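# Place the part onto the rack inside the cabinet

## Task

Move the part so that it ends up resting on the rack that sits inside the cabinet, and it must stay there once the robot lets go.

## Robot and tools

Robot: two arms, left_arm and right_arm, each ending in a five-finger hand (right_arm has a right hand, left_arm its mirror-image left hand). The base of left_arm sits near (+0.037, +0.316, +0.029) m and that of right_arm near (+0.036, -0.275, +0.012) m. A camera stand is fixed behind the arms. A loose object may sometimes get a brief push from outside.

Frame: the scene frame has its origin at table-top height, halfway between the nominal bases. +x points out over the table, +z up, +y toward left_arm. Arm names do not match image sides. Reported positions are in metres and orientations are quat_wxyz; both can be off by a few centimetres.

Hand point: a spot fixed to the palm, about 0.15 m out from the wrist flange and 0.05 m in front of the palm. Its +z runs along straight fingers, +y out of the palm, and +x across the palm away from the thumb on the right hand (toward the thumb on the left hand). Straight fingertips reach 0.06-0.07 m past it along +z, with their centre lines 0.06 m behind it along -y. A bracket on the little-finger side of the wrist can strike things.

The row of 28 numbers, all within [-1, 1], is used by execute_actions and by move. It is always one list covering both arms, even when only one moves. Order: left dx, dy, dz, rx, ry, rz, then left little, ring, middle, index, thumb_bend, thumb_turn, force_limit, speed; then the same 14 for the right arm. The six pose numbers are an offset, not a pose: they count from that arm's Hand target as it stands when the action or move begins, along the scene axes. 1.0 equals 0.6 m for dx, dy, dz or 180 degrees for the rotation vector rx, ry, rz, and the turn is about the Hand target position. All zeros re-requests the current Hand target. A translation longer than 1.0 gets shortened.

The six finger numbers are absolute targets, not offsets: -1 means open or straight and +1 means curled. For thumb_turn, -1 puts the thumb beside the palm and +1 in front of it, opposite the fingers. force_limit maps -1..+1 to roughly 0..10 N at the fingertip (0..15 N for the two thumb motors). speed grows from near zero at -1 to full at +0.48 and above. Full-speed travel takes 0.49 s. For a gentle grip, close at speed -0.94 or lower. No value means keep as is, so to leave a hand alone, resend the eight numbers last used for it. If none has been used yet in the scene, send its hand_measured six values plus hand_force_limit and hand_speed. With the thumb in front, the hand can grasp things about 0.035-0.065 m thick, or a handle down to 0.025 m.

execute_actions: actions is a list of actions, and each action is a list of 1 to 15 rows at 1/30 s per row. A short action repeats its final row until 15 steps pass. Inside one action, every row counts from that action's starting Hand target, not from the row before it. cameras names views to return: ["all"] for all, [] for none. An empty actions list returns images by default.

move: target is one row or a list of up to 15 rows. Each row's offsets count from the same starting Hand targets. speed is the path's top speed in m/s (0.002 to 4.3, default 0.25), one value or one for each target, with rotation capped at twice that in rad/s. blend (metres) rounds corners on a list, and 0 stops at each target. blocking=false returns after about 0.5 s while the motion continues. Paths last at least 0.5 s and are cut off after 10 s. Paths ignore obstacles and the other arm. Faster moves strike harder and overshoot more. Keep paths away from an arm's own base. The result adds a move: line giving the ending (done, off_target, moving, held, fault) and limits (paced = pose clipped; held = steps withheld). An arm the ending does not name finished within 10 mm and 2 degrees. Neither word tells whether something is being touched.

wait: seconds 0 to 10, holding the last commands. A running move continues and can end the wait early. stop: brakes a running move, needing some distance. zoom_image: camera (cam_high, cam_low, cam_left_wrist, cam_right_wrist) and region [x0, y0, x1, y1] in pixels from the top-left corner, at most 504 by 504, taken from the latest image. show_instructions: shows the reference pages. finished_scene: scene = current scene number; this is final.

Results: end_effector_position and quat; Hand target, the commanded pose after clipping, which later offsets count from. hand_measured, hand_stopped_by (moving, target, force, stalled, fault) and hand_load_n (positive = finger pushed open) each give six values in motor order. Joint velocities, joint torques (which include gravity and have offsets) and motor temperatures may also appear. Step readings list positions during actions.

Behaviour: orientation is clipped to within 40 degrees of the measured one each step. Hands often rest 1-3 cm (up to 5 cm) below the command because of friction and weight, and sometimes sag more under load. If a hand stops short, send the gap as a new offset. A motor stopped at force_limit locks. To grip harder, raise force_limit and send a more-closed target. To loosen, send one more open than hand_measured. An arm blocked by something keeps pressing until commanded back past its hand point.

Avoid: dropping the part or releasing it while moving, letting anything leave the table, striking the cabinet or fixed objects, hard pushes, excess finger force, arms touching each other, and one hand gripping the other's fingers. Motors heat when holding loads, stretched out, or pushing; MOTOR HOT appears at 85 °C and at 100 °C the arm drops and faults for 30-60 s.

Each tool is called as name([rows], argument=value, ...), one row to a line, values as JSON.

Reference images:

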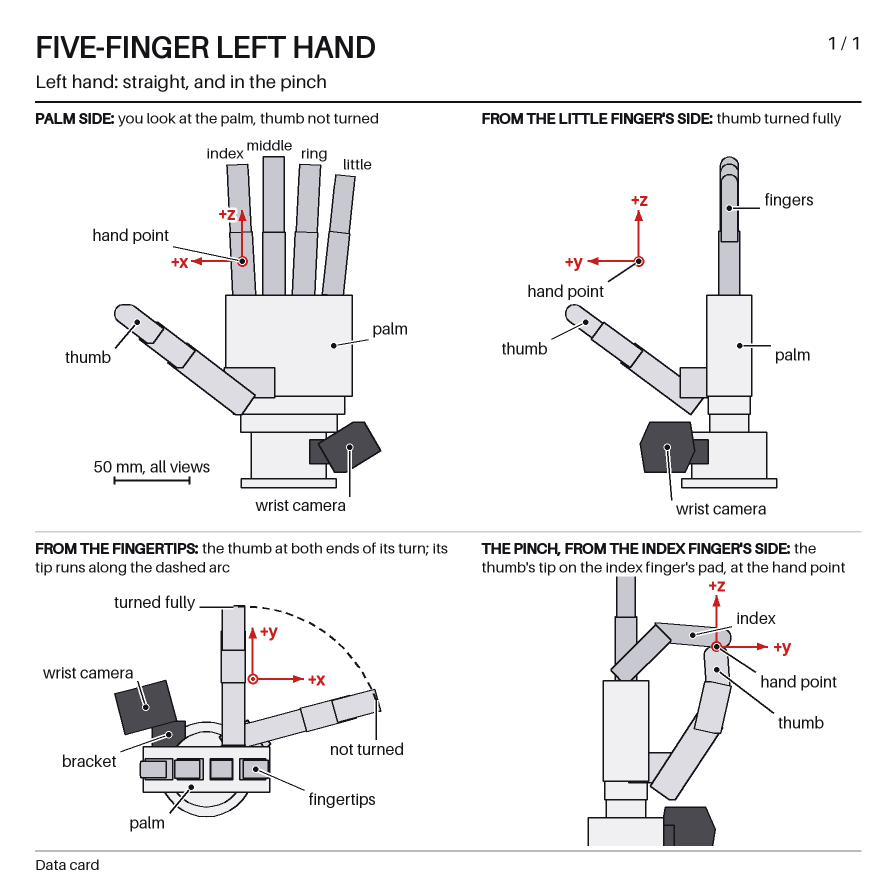

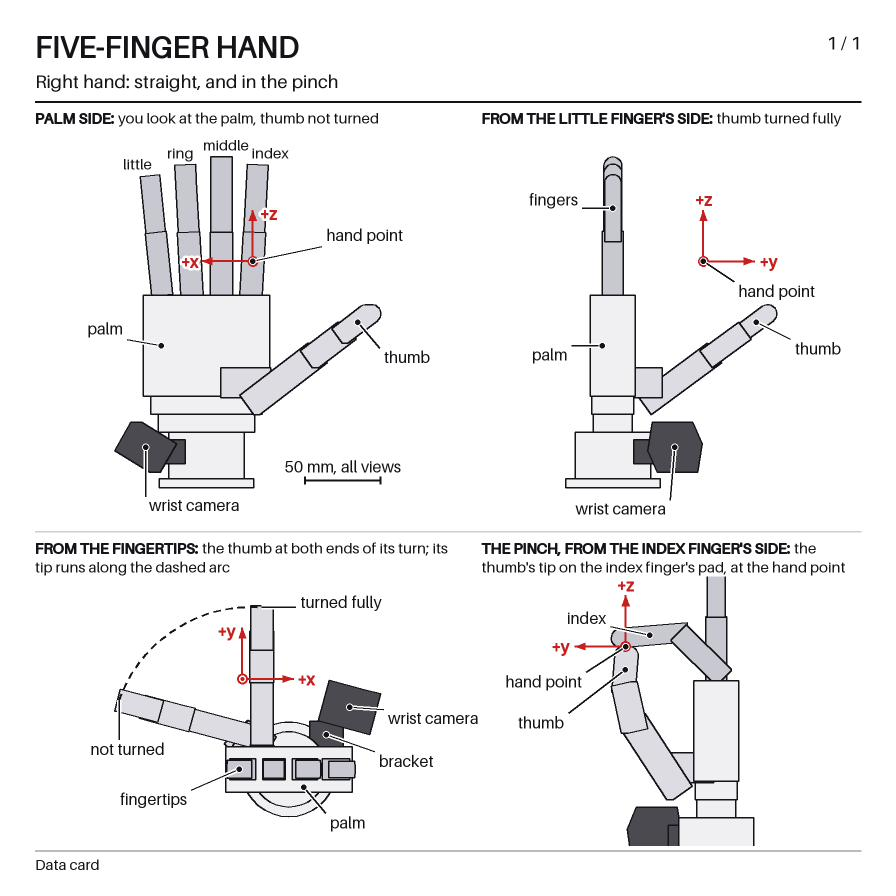

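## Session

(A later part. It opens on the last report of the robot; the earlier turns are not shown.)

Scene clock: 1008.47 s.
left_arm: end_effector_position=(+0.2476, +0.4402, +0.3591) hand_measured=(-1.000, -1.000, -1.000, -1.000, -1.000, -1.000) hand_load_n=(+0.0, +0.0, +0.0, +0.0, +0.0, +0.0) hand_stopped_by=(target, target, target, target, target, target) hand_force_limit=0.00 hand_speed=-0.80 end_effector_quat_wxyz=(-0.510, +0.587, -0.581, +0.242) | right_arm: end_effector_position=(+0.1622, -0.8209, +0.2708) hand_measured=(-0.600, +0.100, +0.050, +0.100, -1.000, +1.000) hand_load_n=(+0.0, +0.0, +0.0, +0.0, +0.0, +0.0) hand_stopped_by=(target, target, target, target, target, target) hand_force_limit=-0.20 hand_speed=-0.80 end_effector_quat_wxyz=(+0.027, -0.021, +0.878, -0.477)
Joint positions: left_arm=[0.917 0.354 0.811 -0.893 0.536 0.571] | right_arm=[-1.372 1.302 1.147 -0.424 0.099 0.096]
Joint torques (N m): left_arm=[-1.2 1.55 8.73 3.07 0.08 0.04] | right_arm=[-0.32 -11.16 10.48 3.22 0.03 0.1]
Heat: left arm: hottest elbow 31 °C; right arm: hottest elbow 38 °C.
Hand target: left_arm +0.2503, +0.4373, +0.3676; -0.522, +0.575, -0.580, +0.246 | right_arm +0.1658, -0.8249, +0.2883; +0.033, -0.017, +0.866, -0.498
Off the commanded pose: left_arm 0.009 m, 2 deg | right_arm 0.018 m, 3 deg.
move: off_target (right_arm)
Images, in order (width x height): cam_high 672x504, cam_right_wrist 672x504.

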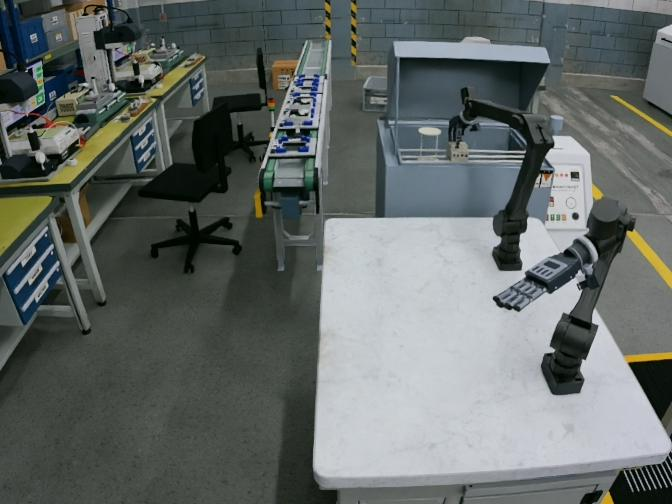

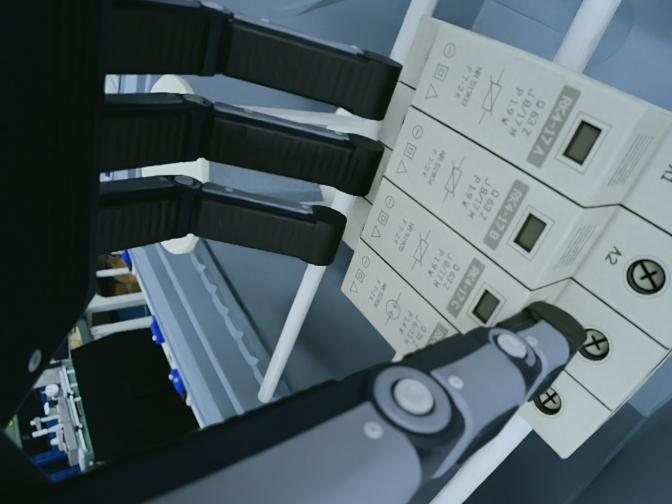

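move([
  [0,0,0,0,0,0,-1,-1,-1,-1,-1,-1,0,-0.8,0,0,0,0.0,0,0,-0.6,-0.2,-0.2,-0.2,-1,1,-0.2,-0.6],
  [0,0,0,0,0,0,-1,-1,-1,-1,-1,-1,0,-0.8,0,0.02,0.2,0.0,0,0,-0.6,-0.2,-0.2,-0.2,-1,1,-0.2,-0.6],
], speed=0.08, cameras=["cam_high","cam_right_wrist"])

zoom_image(camera="cam_high", region=[430, 120, 490, 180])

Scene clock: 1020.70 s.
left_arm: end_effector_position=(+0.2476, +0.4402, +0.3591) hand_measured=(-1.000, -1.000, -1.000, -1.000, -1.000, -1.000) hand_load_n=(+0.0, +0.0, +0.0, +0.0, +0.0, -0.5) hand_stopped_by=(target, target, target, target, target, target) hand_force_limit=0.00 hand_speed=-0.80 end_effector_quat_wxyz=(-0.510, +0.587, -0.581, +0.242) | right_arm: end_effector_position=(+0.1604, -0.8074, +0.3705) hand_measured=(-0.600, -0.200, -0.200, -0.200, -1.000, +1.000) hand_load_n=(+0.0, -0.5, +0.0, +0.0, +0.0, +0.0) hand_stopped_by=(target, target, target, target, target, target) hand_force_limit=-0.20 hand_speed=-0.60 end_effector_quat_wxyz=(+0.025, -0.021, +0.880, -0.473)
Joint positions: left_arm=[0.917 0.354 0.811 -0.893 0.536 0.571] | right_arm=[-1.369 1.265 1.381 -0.703 0.103 0.098]
Joint torques (N m): left_arm=[-1.26 1.49 8.72 3.07 0.09 0.03] | right_arm=[-0.09 -9.88 15.8 1.51 0.05 0.11]
Heat: left arm: hottest elbow 31 °C; right arm: hottest elbow 38 °C.
Hand target: left_arm +0.2503, +0.4373, +0.3676; -0.522, +0.575, -0.580, +0.246 | right_arm +0.1657, -0.8130, +0.4083; +0.033, -0.017, +0.866, -0.498
Off the commanded pose: left_arm 0.009 m, 2 deg | right_arm 0.039 m, 3 deg.
move: off_target (right_arm)
Images, in order (width x height): cam_high 672x504, cam_right_wrist 672x504.

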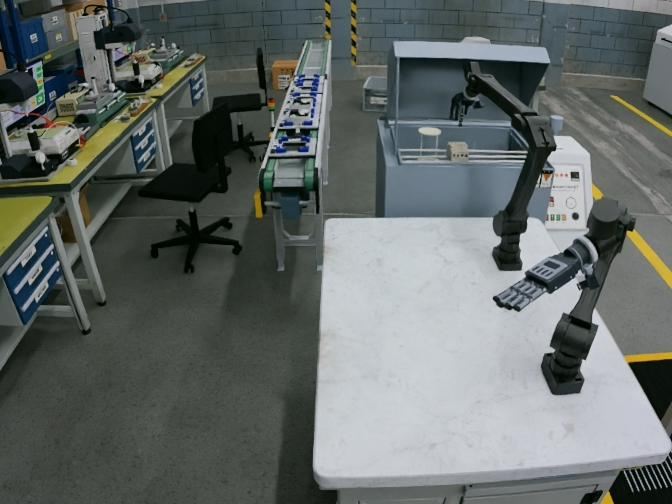

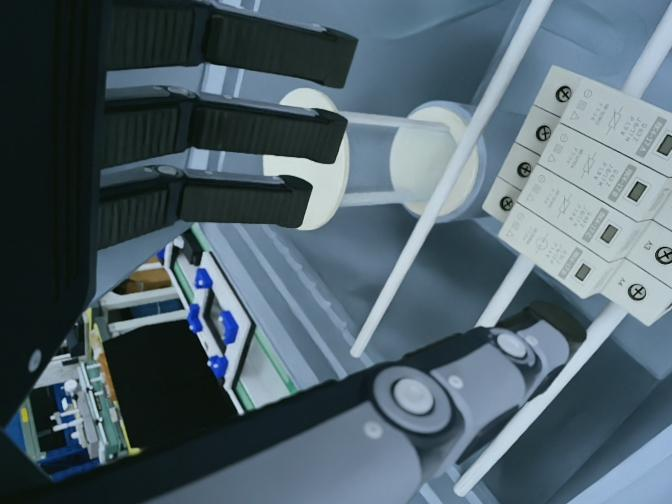

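Scaled by 8.400.

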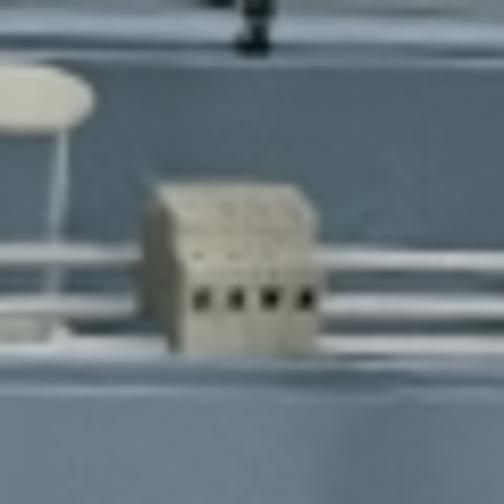

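finished_scene(scene=1)

The scene is finished: the task was done.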